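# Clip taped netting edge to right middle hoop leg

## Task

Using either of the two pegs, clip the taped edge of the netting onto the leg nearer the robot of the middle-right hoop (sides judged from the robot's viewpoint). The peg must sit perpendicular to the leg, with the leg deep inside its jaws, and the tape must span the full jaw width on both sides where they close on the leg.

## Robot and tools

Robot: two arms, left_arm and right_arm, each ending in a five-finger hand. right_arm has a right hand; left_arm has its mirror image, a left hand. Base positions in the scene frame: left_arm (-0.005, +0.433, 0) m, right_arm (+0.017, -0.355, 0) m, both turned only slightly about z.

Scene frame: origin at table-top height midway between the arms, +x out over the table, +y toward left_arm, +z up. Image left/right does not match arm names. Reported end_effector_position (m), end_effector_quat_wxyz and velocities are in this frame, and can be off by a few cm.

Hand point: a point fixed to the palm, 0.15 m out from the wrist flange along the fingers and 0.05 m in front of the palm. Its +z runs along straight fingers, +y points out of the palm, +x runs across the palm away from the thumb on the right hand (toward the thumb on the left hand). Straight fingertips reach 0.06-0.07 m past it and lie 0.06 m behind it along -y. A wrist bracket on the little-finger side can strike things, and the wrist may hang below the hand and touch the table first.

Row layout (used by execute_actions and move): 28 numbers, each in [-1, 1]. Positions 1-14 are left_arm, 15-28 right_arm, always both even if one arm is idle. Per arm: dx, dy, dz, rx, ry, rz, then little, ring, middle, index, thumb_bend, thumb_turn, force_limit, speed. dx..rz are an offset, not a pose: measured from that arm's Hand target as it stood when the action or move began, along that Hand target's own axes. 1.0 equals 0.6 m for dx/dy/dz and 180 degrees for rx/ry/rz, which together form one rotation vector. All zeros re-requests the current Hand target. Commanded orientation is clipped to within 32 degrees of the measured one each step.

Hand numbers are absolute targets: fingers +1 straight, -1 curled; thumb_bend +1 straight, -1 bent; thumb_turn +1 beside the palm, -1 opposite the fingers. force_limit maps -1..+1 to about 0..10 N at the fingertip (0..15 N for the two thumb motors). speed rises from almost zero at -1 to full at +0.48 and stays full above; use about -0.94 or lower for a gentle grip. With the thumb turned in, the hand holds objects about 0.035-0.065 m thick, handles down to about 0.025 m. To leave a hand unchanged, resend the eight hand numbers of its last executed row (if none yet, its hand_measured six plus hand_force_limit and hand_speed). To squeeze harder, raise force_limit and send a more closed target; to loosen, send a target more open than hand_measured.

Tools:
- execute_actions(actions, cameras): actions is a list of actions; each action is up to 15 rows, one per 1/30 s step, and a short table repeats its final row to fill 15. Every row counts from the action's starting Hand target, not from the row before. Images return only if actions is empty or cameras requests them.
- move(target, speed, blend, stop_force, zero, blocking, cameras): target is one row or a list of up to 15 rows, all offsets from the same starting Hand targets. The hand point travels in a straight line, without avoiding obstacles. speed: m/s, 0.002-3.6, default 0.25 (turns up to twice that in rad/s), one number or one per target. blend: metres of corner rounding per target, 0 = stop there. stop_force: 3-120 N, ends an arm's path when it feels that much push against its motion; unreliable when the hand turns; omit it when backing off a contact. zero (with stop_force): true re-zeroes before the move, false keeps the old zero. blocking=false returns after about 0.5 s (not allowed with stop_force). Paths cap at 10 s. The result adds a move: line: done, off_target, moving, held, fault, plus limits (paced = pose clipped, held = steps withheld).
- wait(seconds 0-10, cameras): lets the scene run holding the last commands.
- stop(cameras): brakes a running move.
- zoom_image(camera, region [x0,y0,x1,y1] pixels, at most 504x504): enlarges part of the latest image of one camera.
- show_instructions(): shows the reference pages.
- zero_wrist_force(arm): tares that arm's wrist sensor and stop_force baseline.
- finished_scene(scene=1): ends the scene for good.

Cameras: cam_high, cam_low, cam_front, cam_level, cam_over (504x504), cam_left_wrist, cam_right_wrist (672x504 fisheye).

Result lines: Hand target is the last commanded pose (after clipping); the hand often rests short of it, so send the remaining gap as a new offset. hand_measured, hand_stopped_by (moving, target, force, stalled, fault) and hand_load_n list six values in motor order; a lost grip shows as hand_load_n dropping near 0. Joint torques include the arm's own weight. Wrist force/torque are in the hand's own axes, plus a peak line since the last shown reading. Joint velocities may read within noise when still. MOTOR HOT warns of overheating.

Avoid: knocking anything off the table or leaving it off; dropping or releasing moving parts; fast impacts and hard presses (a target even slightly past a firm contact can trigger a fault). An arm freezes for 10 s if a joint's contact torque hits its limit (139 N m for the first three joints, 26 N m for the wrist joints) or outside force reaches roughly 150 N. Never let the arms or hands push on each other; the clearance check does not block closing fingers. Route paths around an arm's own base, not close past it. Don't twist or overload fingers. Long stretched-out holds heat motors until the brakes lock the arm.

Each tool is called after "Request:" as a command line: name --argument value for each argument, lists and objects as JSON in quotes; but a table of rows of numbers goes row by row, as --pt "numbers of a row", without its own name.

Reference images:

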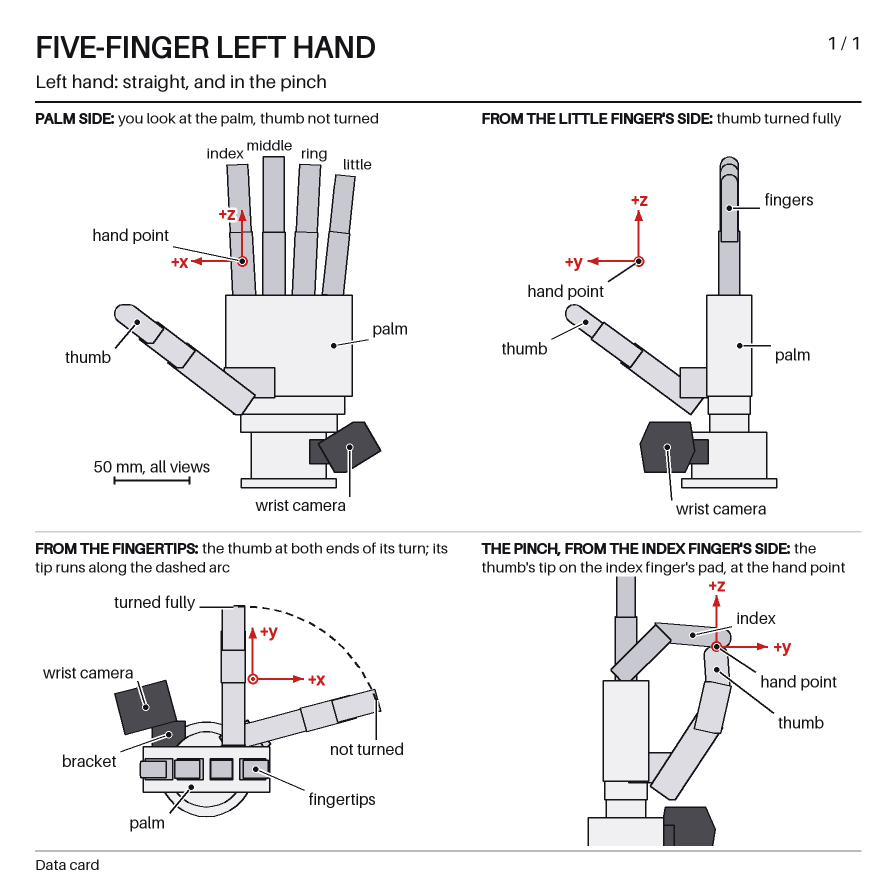

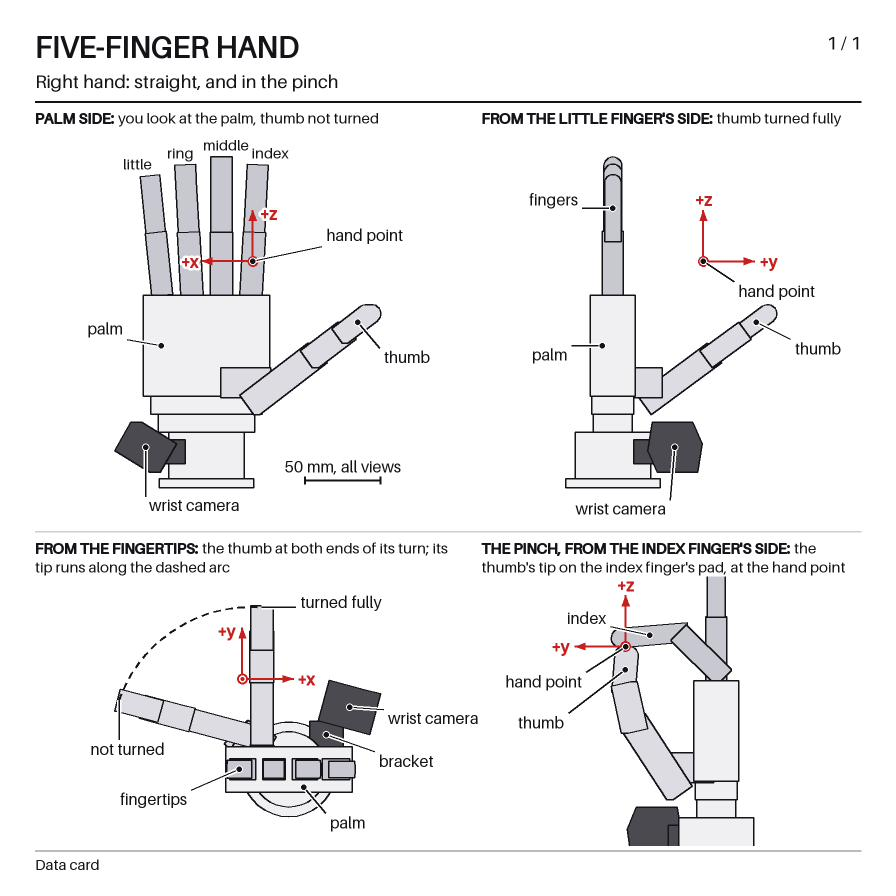

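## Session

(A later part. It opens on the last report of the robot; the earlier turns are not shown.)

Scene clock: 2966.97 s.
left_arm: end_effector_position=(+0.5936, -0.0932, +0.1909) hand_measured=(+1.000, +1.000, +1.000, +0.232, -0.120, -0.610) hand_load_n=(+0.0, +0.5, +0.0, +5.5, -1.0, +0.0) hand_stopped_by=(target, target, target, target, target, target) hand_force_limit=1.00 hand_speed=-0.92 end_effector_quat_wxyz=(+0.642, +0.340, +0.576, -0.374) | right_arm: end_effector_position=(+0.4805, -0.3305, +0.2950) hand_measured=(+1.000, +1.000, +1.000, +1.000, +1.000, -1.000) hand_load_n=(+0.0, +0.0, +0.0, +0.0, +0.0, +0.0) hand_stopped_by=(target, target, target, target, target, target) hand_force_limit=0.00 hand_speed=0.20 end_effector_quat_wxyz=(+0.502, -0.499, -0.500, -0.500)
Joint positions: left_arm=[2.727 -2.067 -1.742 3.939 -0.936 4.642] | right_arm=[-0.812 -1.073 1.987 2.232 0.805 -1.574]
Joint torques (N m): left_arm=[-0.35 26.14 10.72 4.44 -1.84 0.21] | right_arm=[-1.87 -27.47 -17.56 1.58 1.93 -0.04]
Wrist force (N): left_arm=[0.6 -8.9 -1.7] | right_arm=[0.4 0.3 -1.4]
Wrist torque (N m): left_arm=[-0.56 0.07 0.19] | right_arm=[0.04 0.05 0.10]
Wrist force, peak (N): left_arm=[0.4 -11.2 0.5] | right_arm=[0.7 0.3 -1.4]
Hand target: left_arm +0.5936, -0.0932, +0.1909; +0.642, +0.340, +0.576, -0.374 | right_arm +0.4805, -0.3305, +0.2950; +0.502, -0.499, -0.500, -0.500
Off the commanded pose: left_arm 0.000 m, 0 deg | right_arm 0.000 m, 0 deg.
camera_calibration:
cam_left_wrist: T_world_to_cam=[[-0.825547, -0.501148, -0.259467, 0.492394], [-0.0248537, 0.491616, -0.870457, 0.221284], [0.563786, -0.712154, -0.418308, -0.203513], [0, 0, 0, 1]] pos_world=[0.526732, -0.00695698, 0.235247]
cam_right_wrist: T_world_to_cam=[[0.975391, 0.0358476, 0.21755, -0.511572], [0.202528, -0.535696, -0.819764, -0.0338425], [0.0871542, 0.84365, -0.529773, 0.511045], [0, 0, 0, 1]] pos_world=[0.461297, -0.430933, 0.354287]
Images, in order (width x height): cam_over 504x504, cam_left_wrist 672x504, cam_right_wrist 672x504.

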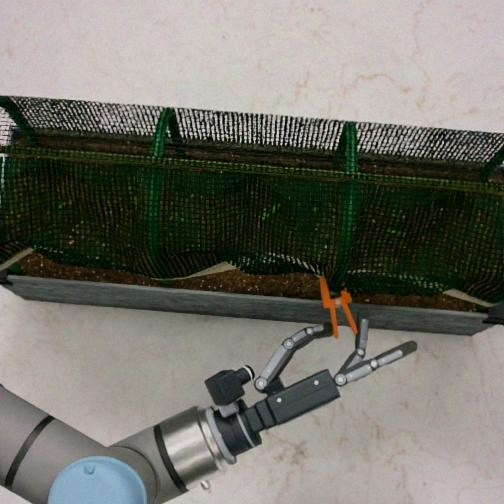

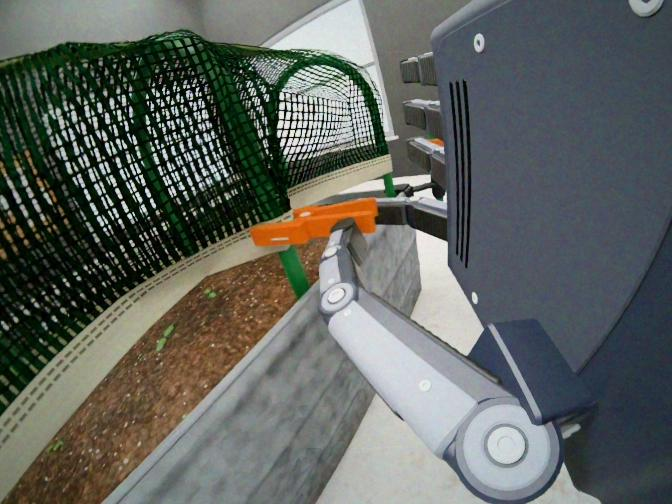

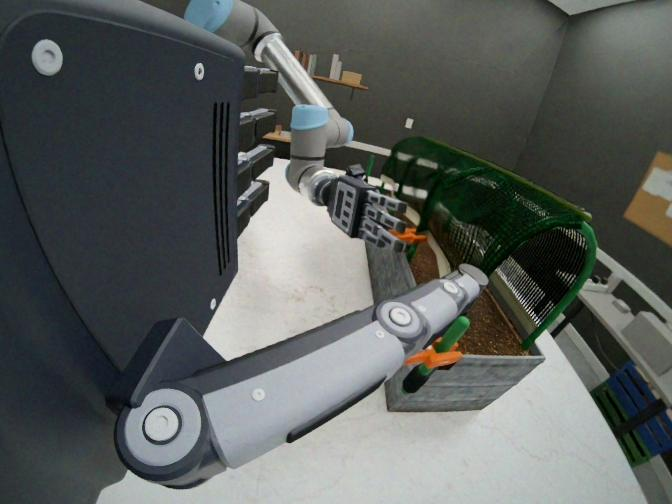

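Request:
execute_actions --actions '[[[0,0,0,0,0,0,1,1,1,0.5,0.2,-0.61,1.0,-0.86,0,0,0,0,0,0,1,1,1,1,1,-1,0,0.2]],[[0,0,0,0,0,0,1,1,1,0.5,0.2,-0.61,1.0,-0.86,0,0,0,0,0,0,1,1,1,1,1,-1,0,0.2]],[[0,0,0,0,0,0,1,1,1,0.5,0.2,-0.61,1.0,-0.86,0,0,0,0,0,0,1,1,1,1,1,-1,0,0.2]]]' --cameras '["cam_left_wrist", "cam_over", "cam_right_wrist"]'

Request:
zoom_image --camera "cam_left_wrist" --region '[235, 180, 375, 285]'

Request:
zoom_image --camera "cam_over" --region '[305, 275, 375, 345]'

Request:
zoom_image --camera "cam_right_wrist" --region '[385, 215, 435, 250]'

Scene clock: 2972.57 s.
left_arm: end_effector_position=(+0.5936, -0.0932, +0.1909) hand_measured=(+1.000, +1.000, +1.000, +0.500, +0.200, -0.610) hand_load_n=(+0.0, +0.0, +0.0, +0.0, +0.0, +0.0) hand_stopped_by=(target, target, target, target, target, target) hand_force_limit=1.00 hand_speed=-0.86 end_effector_quat_wxyz=(+0.642, +0.340, +0.576, -0.374) | right_arm: end_effector_position=(+0.4805, -0.3305, +0.2950) hand_measured=(+1.000, +1.000, +1.000, +1.000, +1.000, -1.000) hand_load_n=(+0.0, +0.0, +0.0, +0.0, +0.0, +0.5) hand_stopped_by=(target, target, target, target, target, target) hand_force_limit=0.00 hand_speed=0.20 end_effector_quat_wxyz=(+0.502, -0.499, -0.500, -0.500)
Joint positions: left_arm=[2.727 -2.067 -1.742 3.939 -0.937 4.642] | right_arm=[-0.812 -1.073 1.987 2.232 0.805 -1.574]
Joint torques (N m): left_arm=[-0.05 27.99 17.61 0.14 1.69 1.11] | right_arm=[-1.95 -28.48 -17.02 1.59 1.99 0.1]
Wrist force (N): left_arm=[0.1 -3.4 0.3] | right_arm=[0.4 0.5 -1.3]
Wrist torque (N m): left_arm=[-0.44 0.13 0.12] | right_arm=[0.07 0.05 0.10]
Wrist force, peak (N): left_arm=[0.4 -9.1 -1.7] | right_arm=[0.6 0.5 -1.4]
Hand target: left_arm +0.5936, -0.0932, +0.1909; +0.642, +0.340, +0.576, -0.374 | right_arm +0.4805, -0.3305, +0.2950; +0.502, -0.499, -0.500, -0.500
Off the commanded pose: left_arm 0.000 m, 0 deg | right_arm 0.000 m, 0 deg.
camera_calibration:
cam_left_wrist: T_world_to_cam=[[-0.825547, -0.501148, -0.259467, 0.492394], [-0.0248537, 0.491616, -0.870457, 0.221284], [0.563786, -0.712154, -0.418308, -0.203513], [0, 0, 0, 1]] pos_world=[0.526732, -0.00695698, 0.235247]
cam_right_wrist: T_world_to_cam=[[0.975391, 0.0358476, 0.21755, -0.511572], [0.202528, -0.535696, -0.819764, -0.0338425], [0.0871542, 0.84365, -0.529773, 0.511045], [0, 0, 0, 1]] pos_world=[0.461297, -0.430933, 0.354287]
Images, in order (width x height): cam_over 504x504, cam_left_wrist 672x504, cam_right_wrist 672x504.

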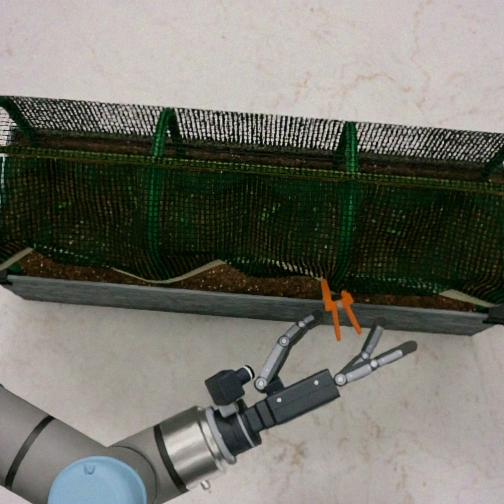

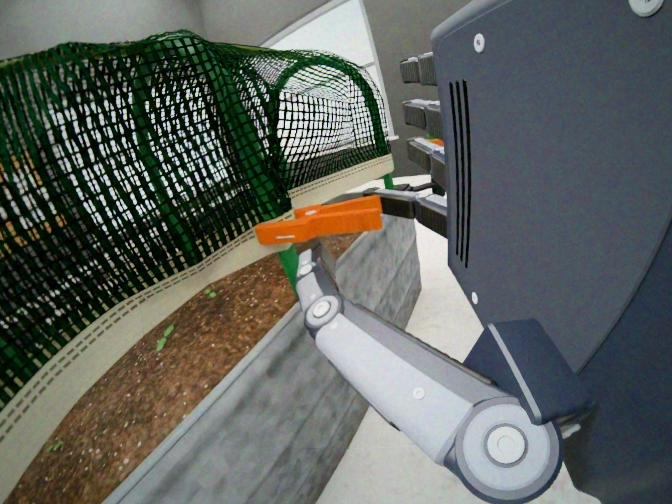

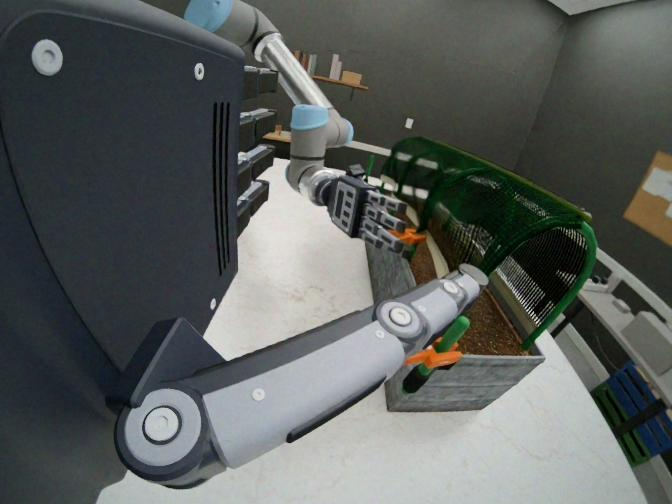

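Scaled by 3.600 from the camera's 672x504 image, which has a finer 960x720 frame.

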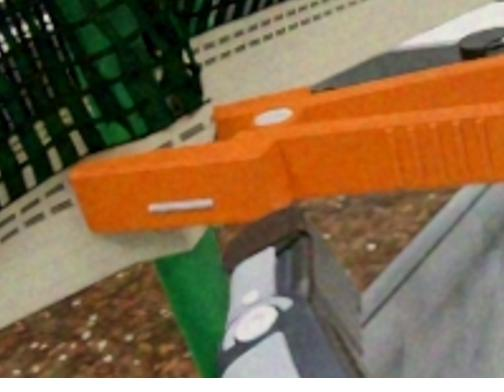

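Scaled by 7.200.

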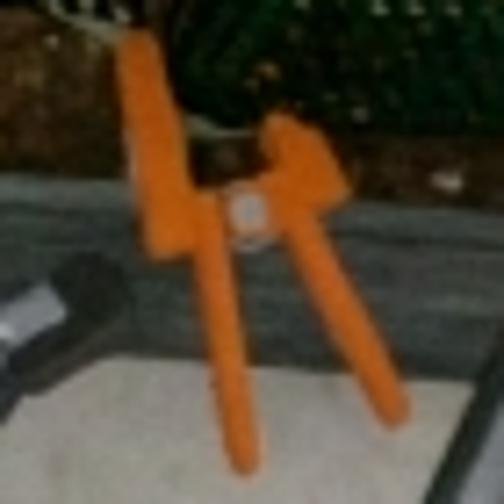

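Scaled by 10.080 from the camera's 672x504 image, which has a finer 960x720 frame.

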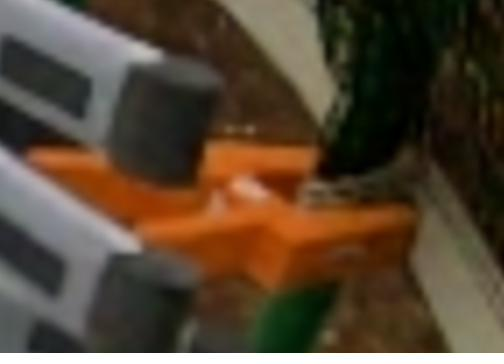

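Request:
execute_actions --actions '[[[0,0,0,0,0,0,1,1,1,0.6,0.2,-0.40,1.0,-0.6,0,0,0,0,0,0,1,1,1,1,1,-1,0,0.2]]]'

Request:
move --pt "-0.0056 -0.09 -0.0512 0 0 0 1 1 1 0.6 0.2 -0.40 1.0 -0.6 0 0 0 0 0 0 1 1 1 1 1 -1 0 0.2" --pt "0.0894 -0.0634 -0.1027 0 0 0 1 1 1 0.6 0.2 -0.40 1.0 -0.6 0 0 0 0 0 0 1 1 1 1 1 -1 0 0.2" --speed '[0.08, 0.2]' --blend '[0.005, 0]' --cameras '["cam_left_wrist", "cam_over", "cam_level"]'

Scene clock: 2978.30 s.
left_arm: end_effector_position=(+0.5936, -0.0932, +0.1909) hand_measured=(+1.000, +1.000, +1.000, +0.600, +0.200, -0.400) hand_load_n=(+0.0, +0.0, +0.0, +0.0, +0.0, +0.0) hand_stopped_by=(target, target, target, target, target, target) hand_force_limit=1.00 hand_speed=-0.60 end_effector_quat_wxyz=(+0.642, +0.340, +0.576, -0.374) | right_arm: end_effector_position=(+0.4805, -0.3305, +0.2950) hand_measured=(+1.000, +1.000, +1.000, +1.000, +1.000, -1.000) hand_load_n=(+0.0, +0.0, +0.0, +0.0, +0.0, +0.0) hand_stopped_by=(target, target, target, target, target, target) hand_force_limit=0.00 hand_speed=0.20 end_effector_quat_wxyz=(+0.502, -0.499, -0.500, -0.500)
Joint positions: left_arm=[2.727 -2.067 -1.742 3.939 -0.937 4.642] | right_arm=[-0.812 -1.073 1.987 2.232 0.805 -1.574]
Joint torques (N m): left_arm=[-0.73 29.4 22.77 -0.62 1.79 1.13] | right_arm=[-1.79 -28.73 -17.72 1.61 1.92 -0.1]
Wrist force (N): left_arm=[0.0 -3.5 0.1] | right_arm=[0.6 0.3 -1.2]
Wrist torque (N m): left_arm=[-0.45 0.13 0.11] | right_arm=[0.04 0.03 0.10]
Wrist force, peak (N): left_arm=[0.0 -3.8 0.1] | right_arm=[0.6 0.5 -1.4]
Hand target: left_arm +0.5936, -0.0932, +0.1909; +0.642, +0.340, +0.576, -0.374 | right_arm +0.4805, -0.3305, +0.2950; +0.502, -0.499, -0.500, -0.500
Off the commanded pose: left_arm 0.000 m, 0 deg | right_arm 0.000 m, 0 deg.

Scene clock: 2980.13 s.
left_arm: end_effector_position=(+0.5335, -0.0631, +0.1309) hand_measured=(+1.000, +1.000, +1.000, +0.600, +0.200, -0.400) hand_load_n=(+0.0, +0.0, +0.0, +0.0, +0.0, +0.0) hand_stopped_by=(target, target, target, target, target, target) hand_force_limit=1.00 hand_speed=-0.60 end_effector_quat_wxyz=(+0.642, +0.340, +0.576, -0.374) | right_arm: end_effector_position=(+0.4805, -0.3305, +0.2950) hand_measured=(+1.000, +1.000, +1.000, +1.000, +1.000, -1.000) hand_load_n=(+0.0, +0.0, +0.0, +0.0, +0.0, +0.0) hand_stopped_by=(target, target, target, target, target, target) hand_force_limit=0.00 hand_speed=0.20 end_effector_quat_wxyz=(+0.502, -0.499, -0.500, -0.500)
Joint positions: left_arm=[2.733 -2.051 -1.983 4.166 -0.93 4.641] | right_arm=[-0.812 -1.073 1.987 2.232 0.805 -1.574]
Joint torques (N m): left_arm=[7.28 21.34 4.83 4.11 2.34 -1.38] | right_arm=[-0.93 -28.46 -17.27 1.78 1.97 0.11]
Wrist force (N): left_arm=[0.4 -2.9 -0.1] | right_arm=[0.4 0.1 -0.9]
Wrist torque (N m): left_arm=[-0.36 0.05 0.12] | right_arm=[-0.01 0.04 0.08]
Wrist force, peak (N): left_arm=[-0.4 -3.8 0.2] | right_arm=[0.6 0.6 -1.2]
Hand target: left_arm +0.5335, -0.0630, +0.1308; +0.642, +0.340, +0.576, -0.374 | right_arm +0.4805, -0.3305, +0.2950; +0.502, -0.499, -0.500, -0.500
Off the commanded pose: left_arm 0.000 m, 0 deg | right_arm 0.000 m, 0 deg.
move: done
camera_calibration:
cam_left_wrist: T_world_to_cam=[[-0.825561, -0.501134, -0.25945, 0.442381], [-0.0249085, 0.491674, -0.870423, 0.152786], [0.563763, -0.712125, -0.41839, -0.173323], [0, 0, 0, 1]] pos_world=[0.466731, 0.0231431, 0.175247]
Images, in order (width x height): cam_level 504x504, cam_over 504x504, cam_left_wrist 672x504.

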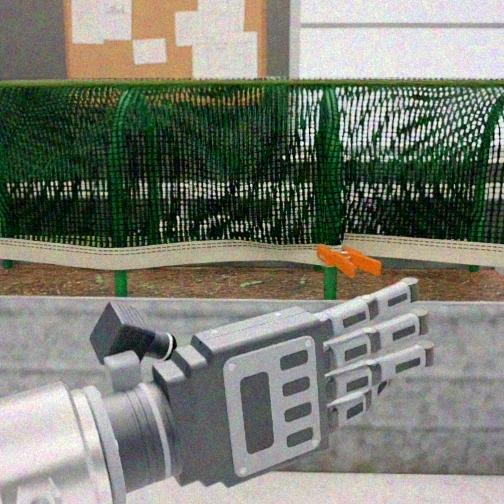

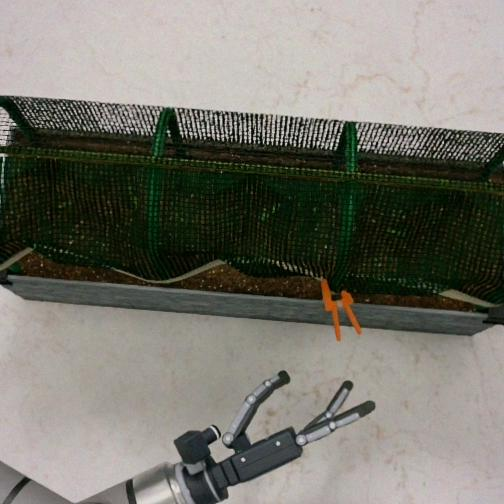

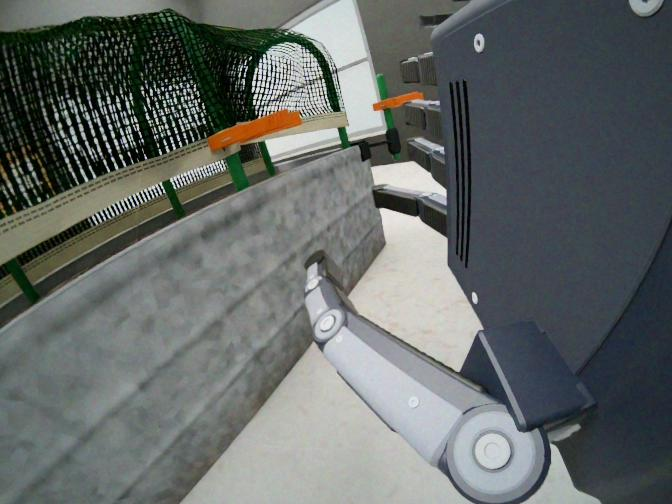

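Request:
zoom_image --camera "cam_left_wrist" --region '[195, 95, 315, 185]'

Request:
zoom_image --camera "cam_left_wrist" --region '[200, 110, 260, 155]'

Request:
zoom_image --camera "cam_level" --region '[300, 230, 390, 300]'

Request:
zoom_image --camera "cam_over" --region '[305, 275, 375, 345]'

Scaled by 4.200 from the camera's 672x504 image, which has a finer 960x720 frame.

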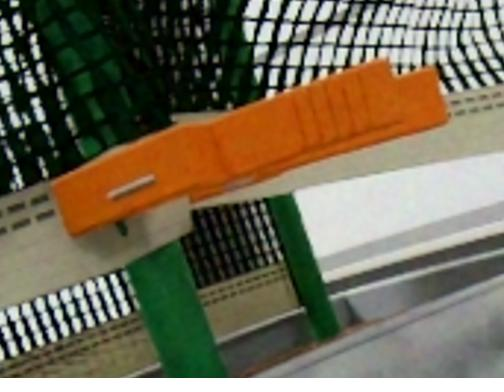

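Scaled by 8.400 from the camera's 672x504 image, which has a finer 960x720 frame.

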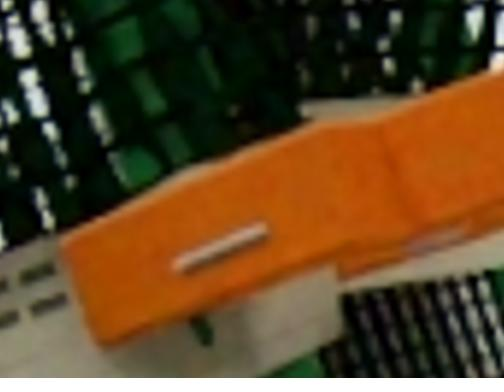

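Scaled by 5.600.

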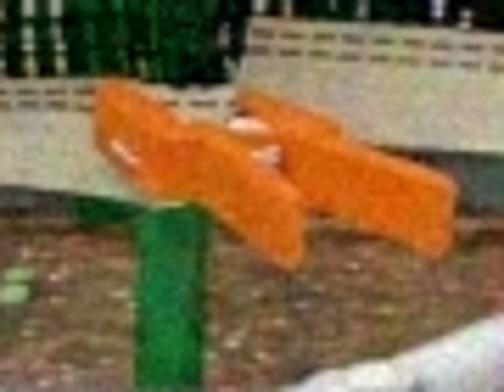

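Scaled by 7.200.

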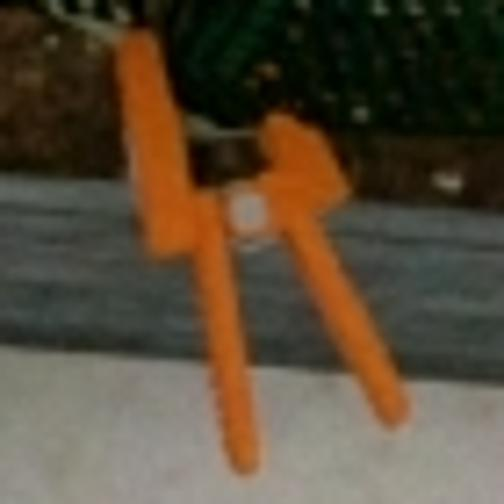

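Request:
move --pt "-0.1355 0.0218 -0.3447 0 0 0 1 1 1 0.6 0.2 -0.40 1.0 -0.6 0 0 0 0 0 0 1 1 1 1 1 -1 0 0.2" --pt "-0.1355 0.0218 -0.3447 0 0 0 1 1 1 0.6 0.2 -0.40 1.0 -0.6 -0.2417 0.0242 0.2842 0 0 0 1 1 1 1 1 -1 0 0.2" --pt "-0.1355 0.0218 -0.3447 0 0 0 1 1 1 0.6 0.2 -0.40 1.0 -0.6 -0.26 0.1158 0.4008 0 0 0 1 1 1 1 1 -1 0 0.2" --speed '[0.35, 0.25, 0.15]' --blend '[0.05, 0.03, 0]' --cameras '["cam_right_wrist", "cam_level"]'

Request:
zoom_image --camera "cam_right_wrist" --region '[425, 120, 605, 255]'

Request:
zoom_image --camera "cam_right_wrist" --region '[500, 140, 580, 200]'

Scene clock: 3003.07 s.
left_arm: end_effector_position=(+0.4399, +0.1300, +0.1901) hand_measured=(+1.000, +1.000, +1.000, +0.600, +0.200, -0.400) hand_load_n=(+0.0, +0.0, +0.0, +0.0, +0.5, +0.5) hand_stopped_by=(target, target, target, target, target, target) hand_force_limit=1.00 hand_speed=-0.60 end_effector_quat_wxyz=(+0.642, +0.340, +0.576, -0.374) | right_arm: end_effector_position=(+0.5492, -0.0894, +0.1398) hand_measured=(+1.000, +1.000, +1.000, +1.000, +1.000, -1.000) hand_load_n=(+0.0, +0.0, +0.0, +0.0, +0.0, +0.5) hand_stopped_by=(target, target, target, target, target, target) hand_force_limit=0.00 hand_speed=0.20 end_effector_quat_wxyz=(+0.502, -0.499, -0.500, -0.500)
Joint positions: left_arm=[3.227 -1.519 -2.478 4.244 -0.445 4.496] | right_arm=[-0.263 -0.712 1.944 1.922 0.256 -1.583]
Joint torques (N m): left_arm=[6.25 22.1 5.52 3.88 2.12 -1.57] | right_arm=[14.46 -30.08 -17.4 1.97 -2.12 -2.6]
Wrist force (N): left_arm=[0.5 -2.6 0.3] | right_arm=[0.5 0.2 -1.1]
Wrist torque (N m): left_arm=[-0.31 0.07 0.08] | right_arm=[0.04 0.04 0.10]
Wrist force, peak (N): left_arm=[0.7 -3.4 1.2] | right_arm=[0.7 0.4 -1.8]
Hand target: left_arm +0.4399, +0.1300, +0.1901; +0.642, +0.340, +0.576, -0.374 | right_arm +0.5493, -0.0893, +0.1398; +0.502, -0.499, -0.500, -0.500
Off the commanded pose: left_arm 0.000 m, 0 deg | right_arm 0.000 m, 0 deg.
move: done
camera_calibration:
cam_right_wrist: T_world_to_cam=[[0.975391, 0.0358476, 0.21755, -0.553457], [0.202528, -0.535696, -0.819764, -0.0458809], [0.0871542, 0.84365, -0.529773, 0.219517], [0, 0, 0, 1]] pos_world=[0.529997, -0.189933, 0.199087]
Images, in order (width x height): cam_level 504x504, cam_right_wrist 672x504.

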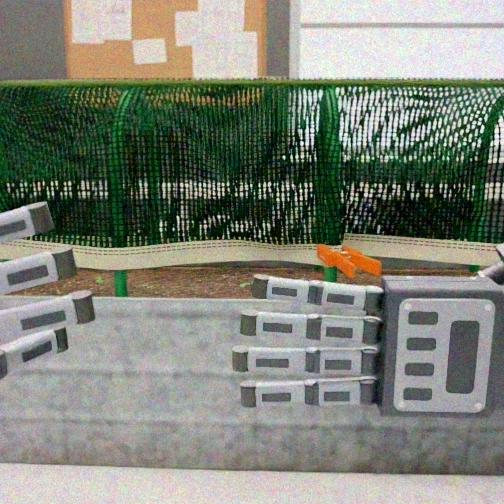

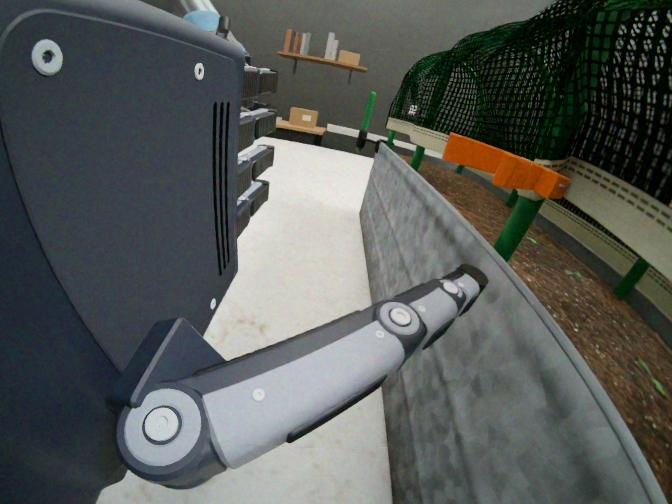

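Scaled by 2.800 from the camera's 672x504 image, which has a finer 960x720 frame.

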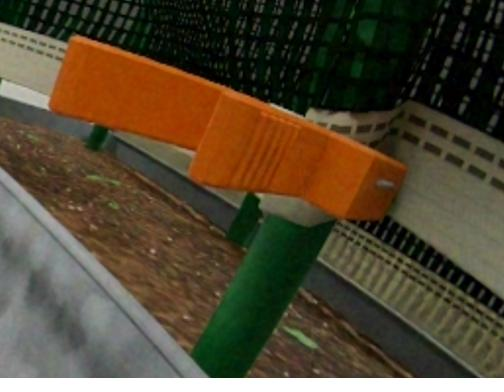

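Scaled by 6.300 from the camera's 672x504 image, which has a finer 960x720 frame.

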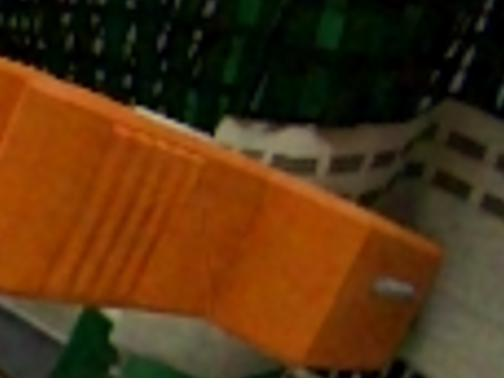

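Request:
zoom_image --camera "cam_right_wrist" --region '[535, 165, 585, 203]'

Request:
zoom_image --camera "cam_right_wrist" --region '[505, 175, 555, 213]'

Scaled by 10.080 from the camera's 672x504 image, which has a finer 960x720 frame.

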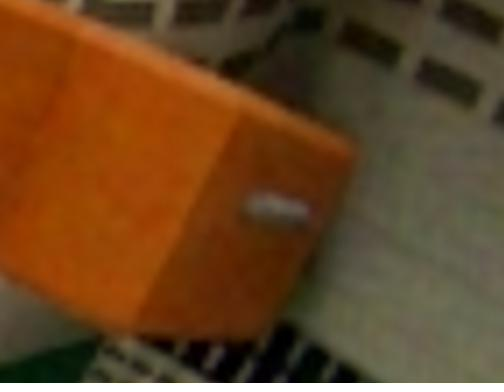

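Scaled by 10.080 from the camera's 672x504 image, which has a finer 960x720 frame.

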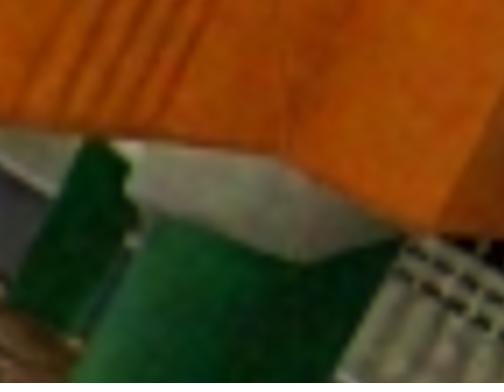

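Request:
move --pt "0 0 0 0 0 0 1 1 1 0.6 0.2 -0.40 1.0 -0.6 0.0253 -0.0905 -0.1178 0 0 0 1 1 1 1 1 -1 0 0.2" --pt "0 0 0 0 0 0 1 1 1 0.6 0.2 -0.40 1.0 -0.6 0.2337 -0.1322 -0.2178 0 0 0 1 1 1 1 1 -1 0 0.2" --pt "0 0 0 0 0 0 1 1 1 0.6 0.2 -0.40 1.0 -0.6 0.2587 -0.1147 -0.402 0 0 0 1 1 1 1 1 -1 0 0.2" --pt "0.0994 -0.0022 0.3536 0 0 0 1 1 1 0.6 0.2 -0.40 1.0 -0.6 0.2587 -0.1147 -0.402 0 0 0 1 1 1 1 1 -1 0 0.2" --speed '[0.2, 0.25, 0.3, 0.25]' --blend '[0.02, 0.03, 0.03, 0]' --cameras '["cam_left_wrist", "cam_right_wrist"]'

Request:
zoom_image --camera "cam_left_wrist" --region '[195, 130, 315, 220]'

Scene clock: 3034.33 s.
left_arm: end_effector_position=(+0.5451, -0.0599, +0.1530) hand_measured=(+1.000, +1.000, +1.000, +0.600, +0.200, -0.400) hand_load_n=(+0.0, +0.0, +0.0, +0.0, +0.0, +0.0) hand_stopped_by=(target, target, target, target, target, target) hand_force_limit=1.00 hand_speed=-0.60 end_effector_quat_wxyz=(+0.642, +0.340, +0.576, -0.374) | right_arm: end_effector_position=(+0.4812, -0.3312, +0.2942) hand_measured=(+1.000, +1.000, +1.000, +1.000, +1.000, -1.000) hand_load_n=(+0.0, +0.0, +0.0, +0.0, +0.0, +0.0) hand_stopped_by=(target, target, target, target, target, target) hand_force_limit=0.00 hand_speed=0.20 end_effector_quat_wxyz=(+0.502, -0.499, -0.500, -0.500)
Joint positions: left_arm=[2.75 -2.02 -1.951 4.104 -0.914 4.638] | right_arm=[-0.812 -1.07 1.985 2.231 0.805 -1.574]
Joint torques (N m): left_arm=[-7.1 20.49 24.13 -0.94 -2.5 1.7] | right_arm=[-13.8 -22.99 -21.56 2.79 2.43 -2.5]
Wrist force (N): left_arm=[0.4 -2.8 -0.1] | right_arm=[0.6 0.2 -1.1]
Wrist torque (N m): left_arm=[-0.32 0.08 0.01] | right_arm=[0.03 0.03 0.10]
Wrist force, peak (N): left_arm=[0.4 -3.5 -0.1] | right_arm=[0.5 0.4 -2.2]
Hand target: left_arm +0.5452, -0.0600, +0.1530; +0.642, +0.340, +0.576, -0.374 | right_arm +0.4812, -0.3312, +0.2942; +0.502, -0.499, -0.500, -0.500
Off the commanded pose: left_arm 0.000 m, 0 deg | right_arm 0.000 m, 0 deg.
move: done
camera_calibration:
cam_left_wrist: T_world_to_cam=[[-0.825547, -0.501148, -0.259467, 0.459159], [-0.0248537, 0.491616, -0.870457, 0.170766], [0.563786, -0.712154, -0.418308, -0.16838], [0, 0, 0, 1]] pos_world=[0.478232, 0.026243, 0.197347]
cam_right_wrist: T_world_to_cam=[[0.975391, 0.0358476, 0.21755, -0.511958], [0.202528, -0.535696, -0.819764, -0.0349948], [0.0871542, 0.84365, -0.529773, 0.511159], [0, 0, 0, 1]] pos_world=[0.461897, -0.431633, 0.353487]
Images, in order (width x height): cam_left_wrist 672x504, cam_right_wrist 672x504.

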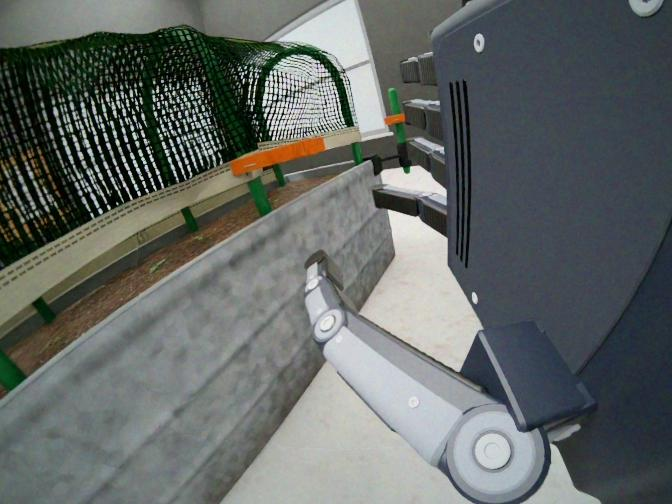

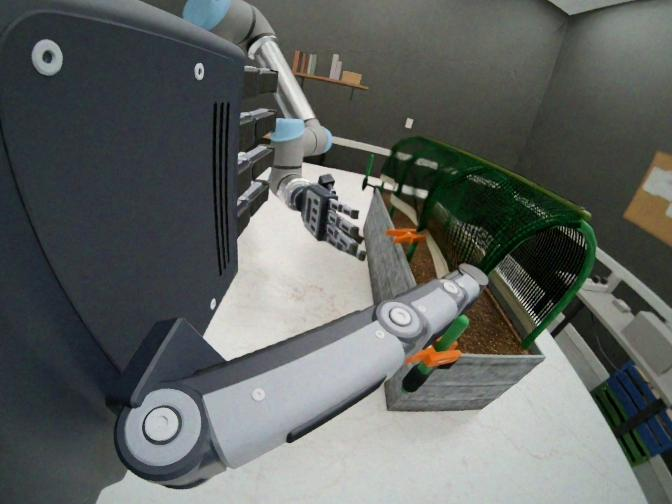

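Scaled by 4.200 from the camera's 672x504 image, which has a finer 960x720 frame.

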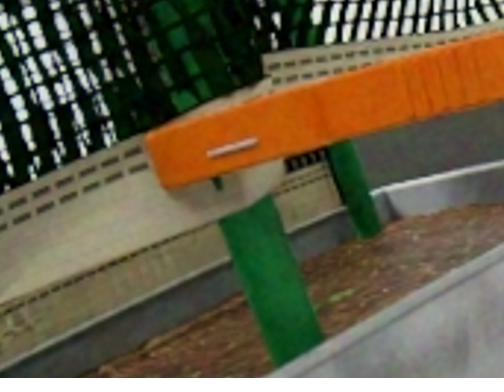

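Request:
zoom_image --camera "cam_left_wrist" --region '[225, 145, 275, 183]'

Request:
zoom_image --camera "cam_left_wrist" --region '[225, 155, 265, 185]'

Scaled by 10.080 from the camera's 672x504 image, which has a finer 960x720 frame.

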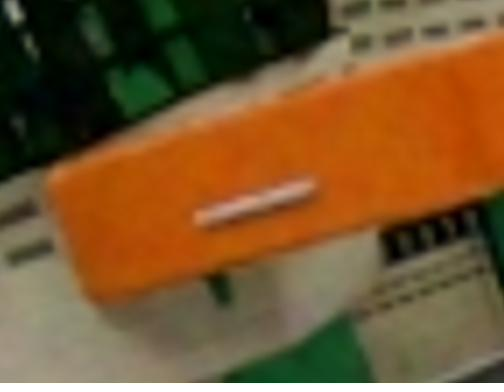

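Scaled by 12.600 from the camera's 672x504 image, which has a finer 960x720 frame.

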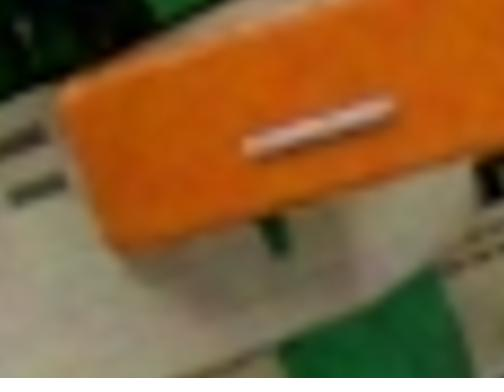

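Request:
finished_scene

The scene is finished: the task was done.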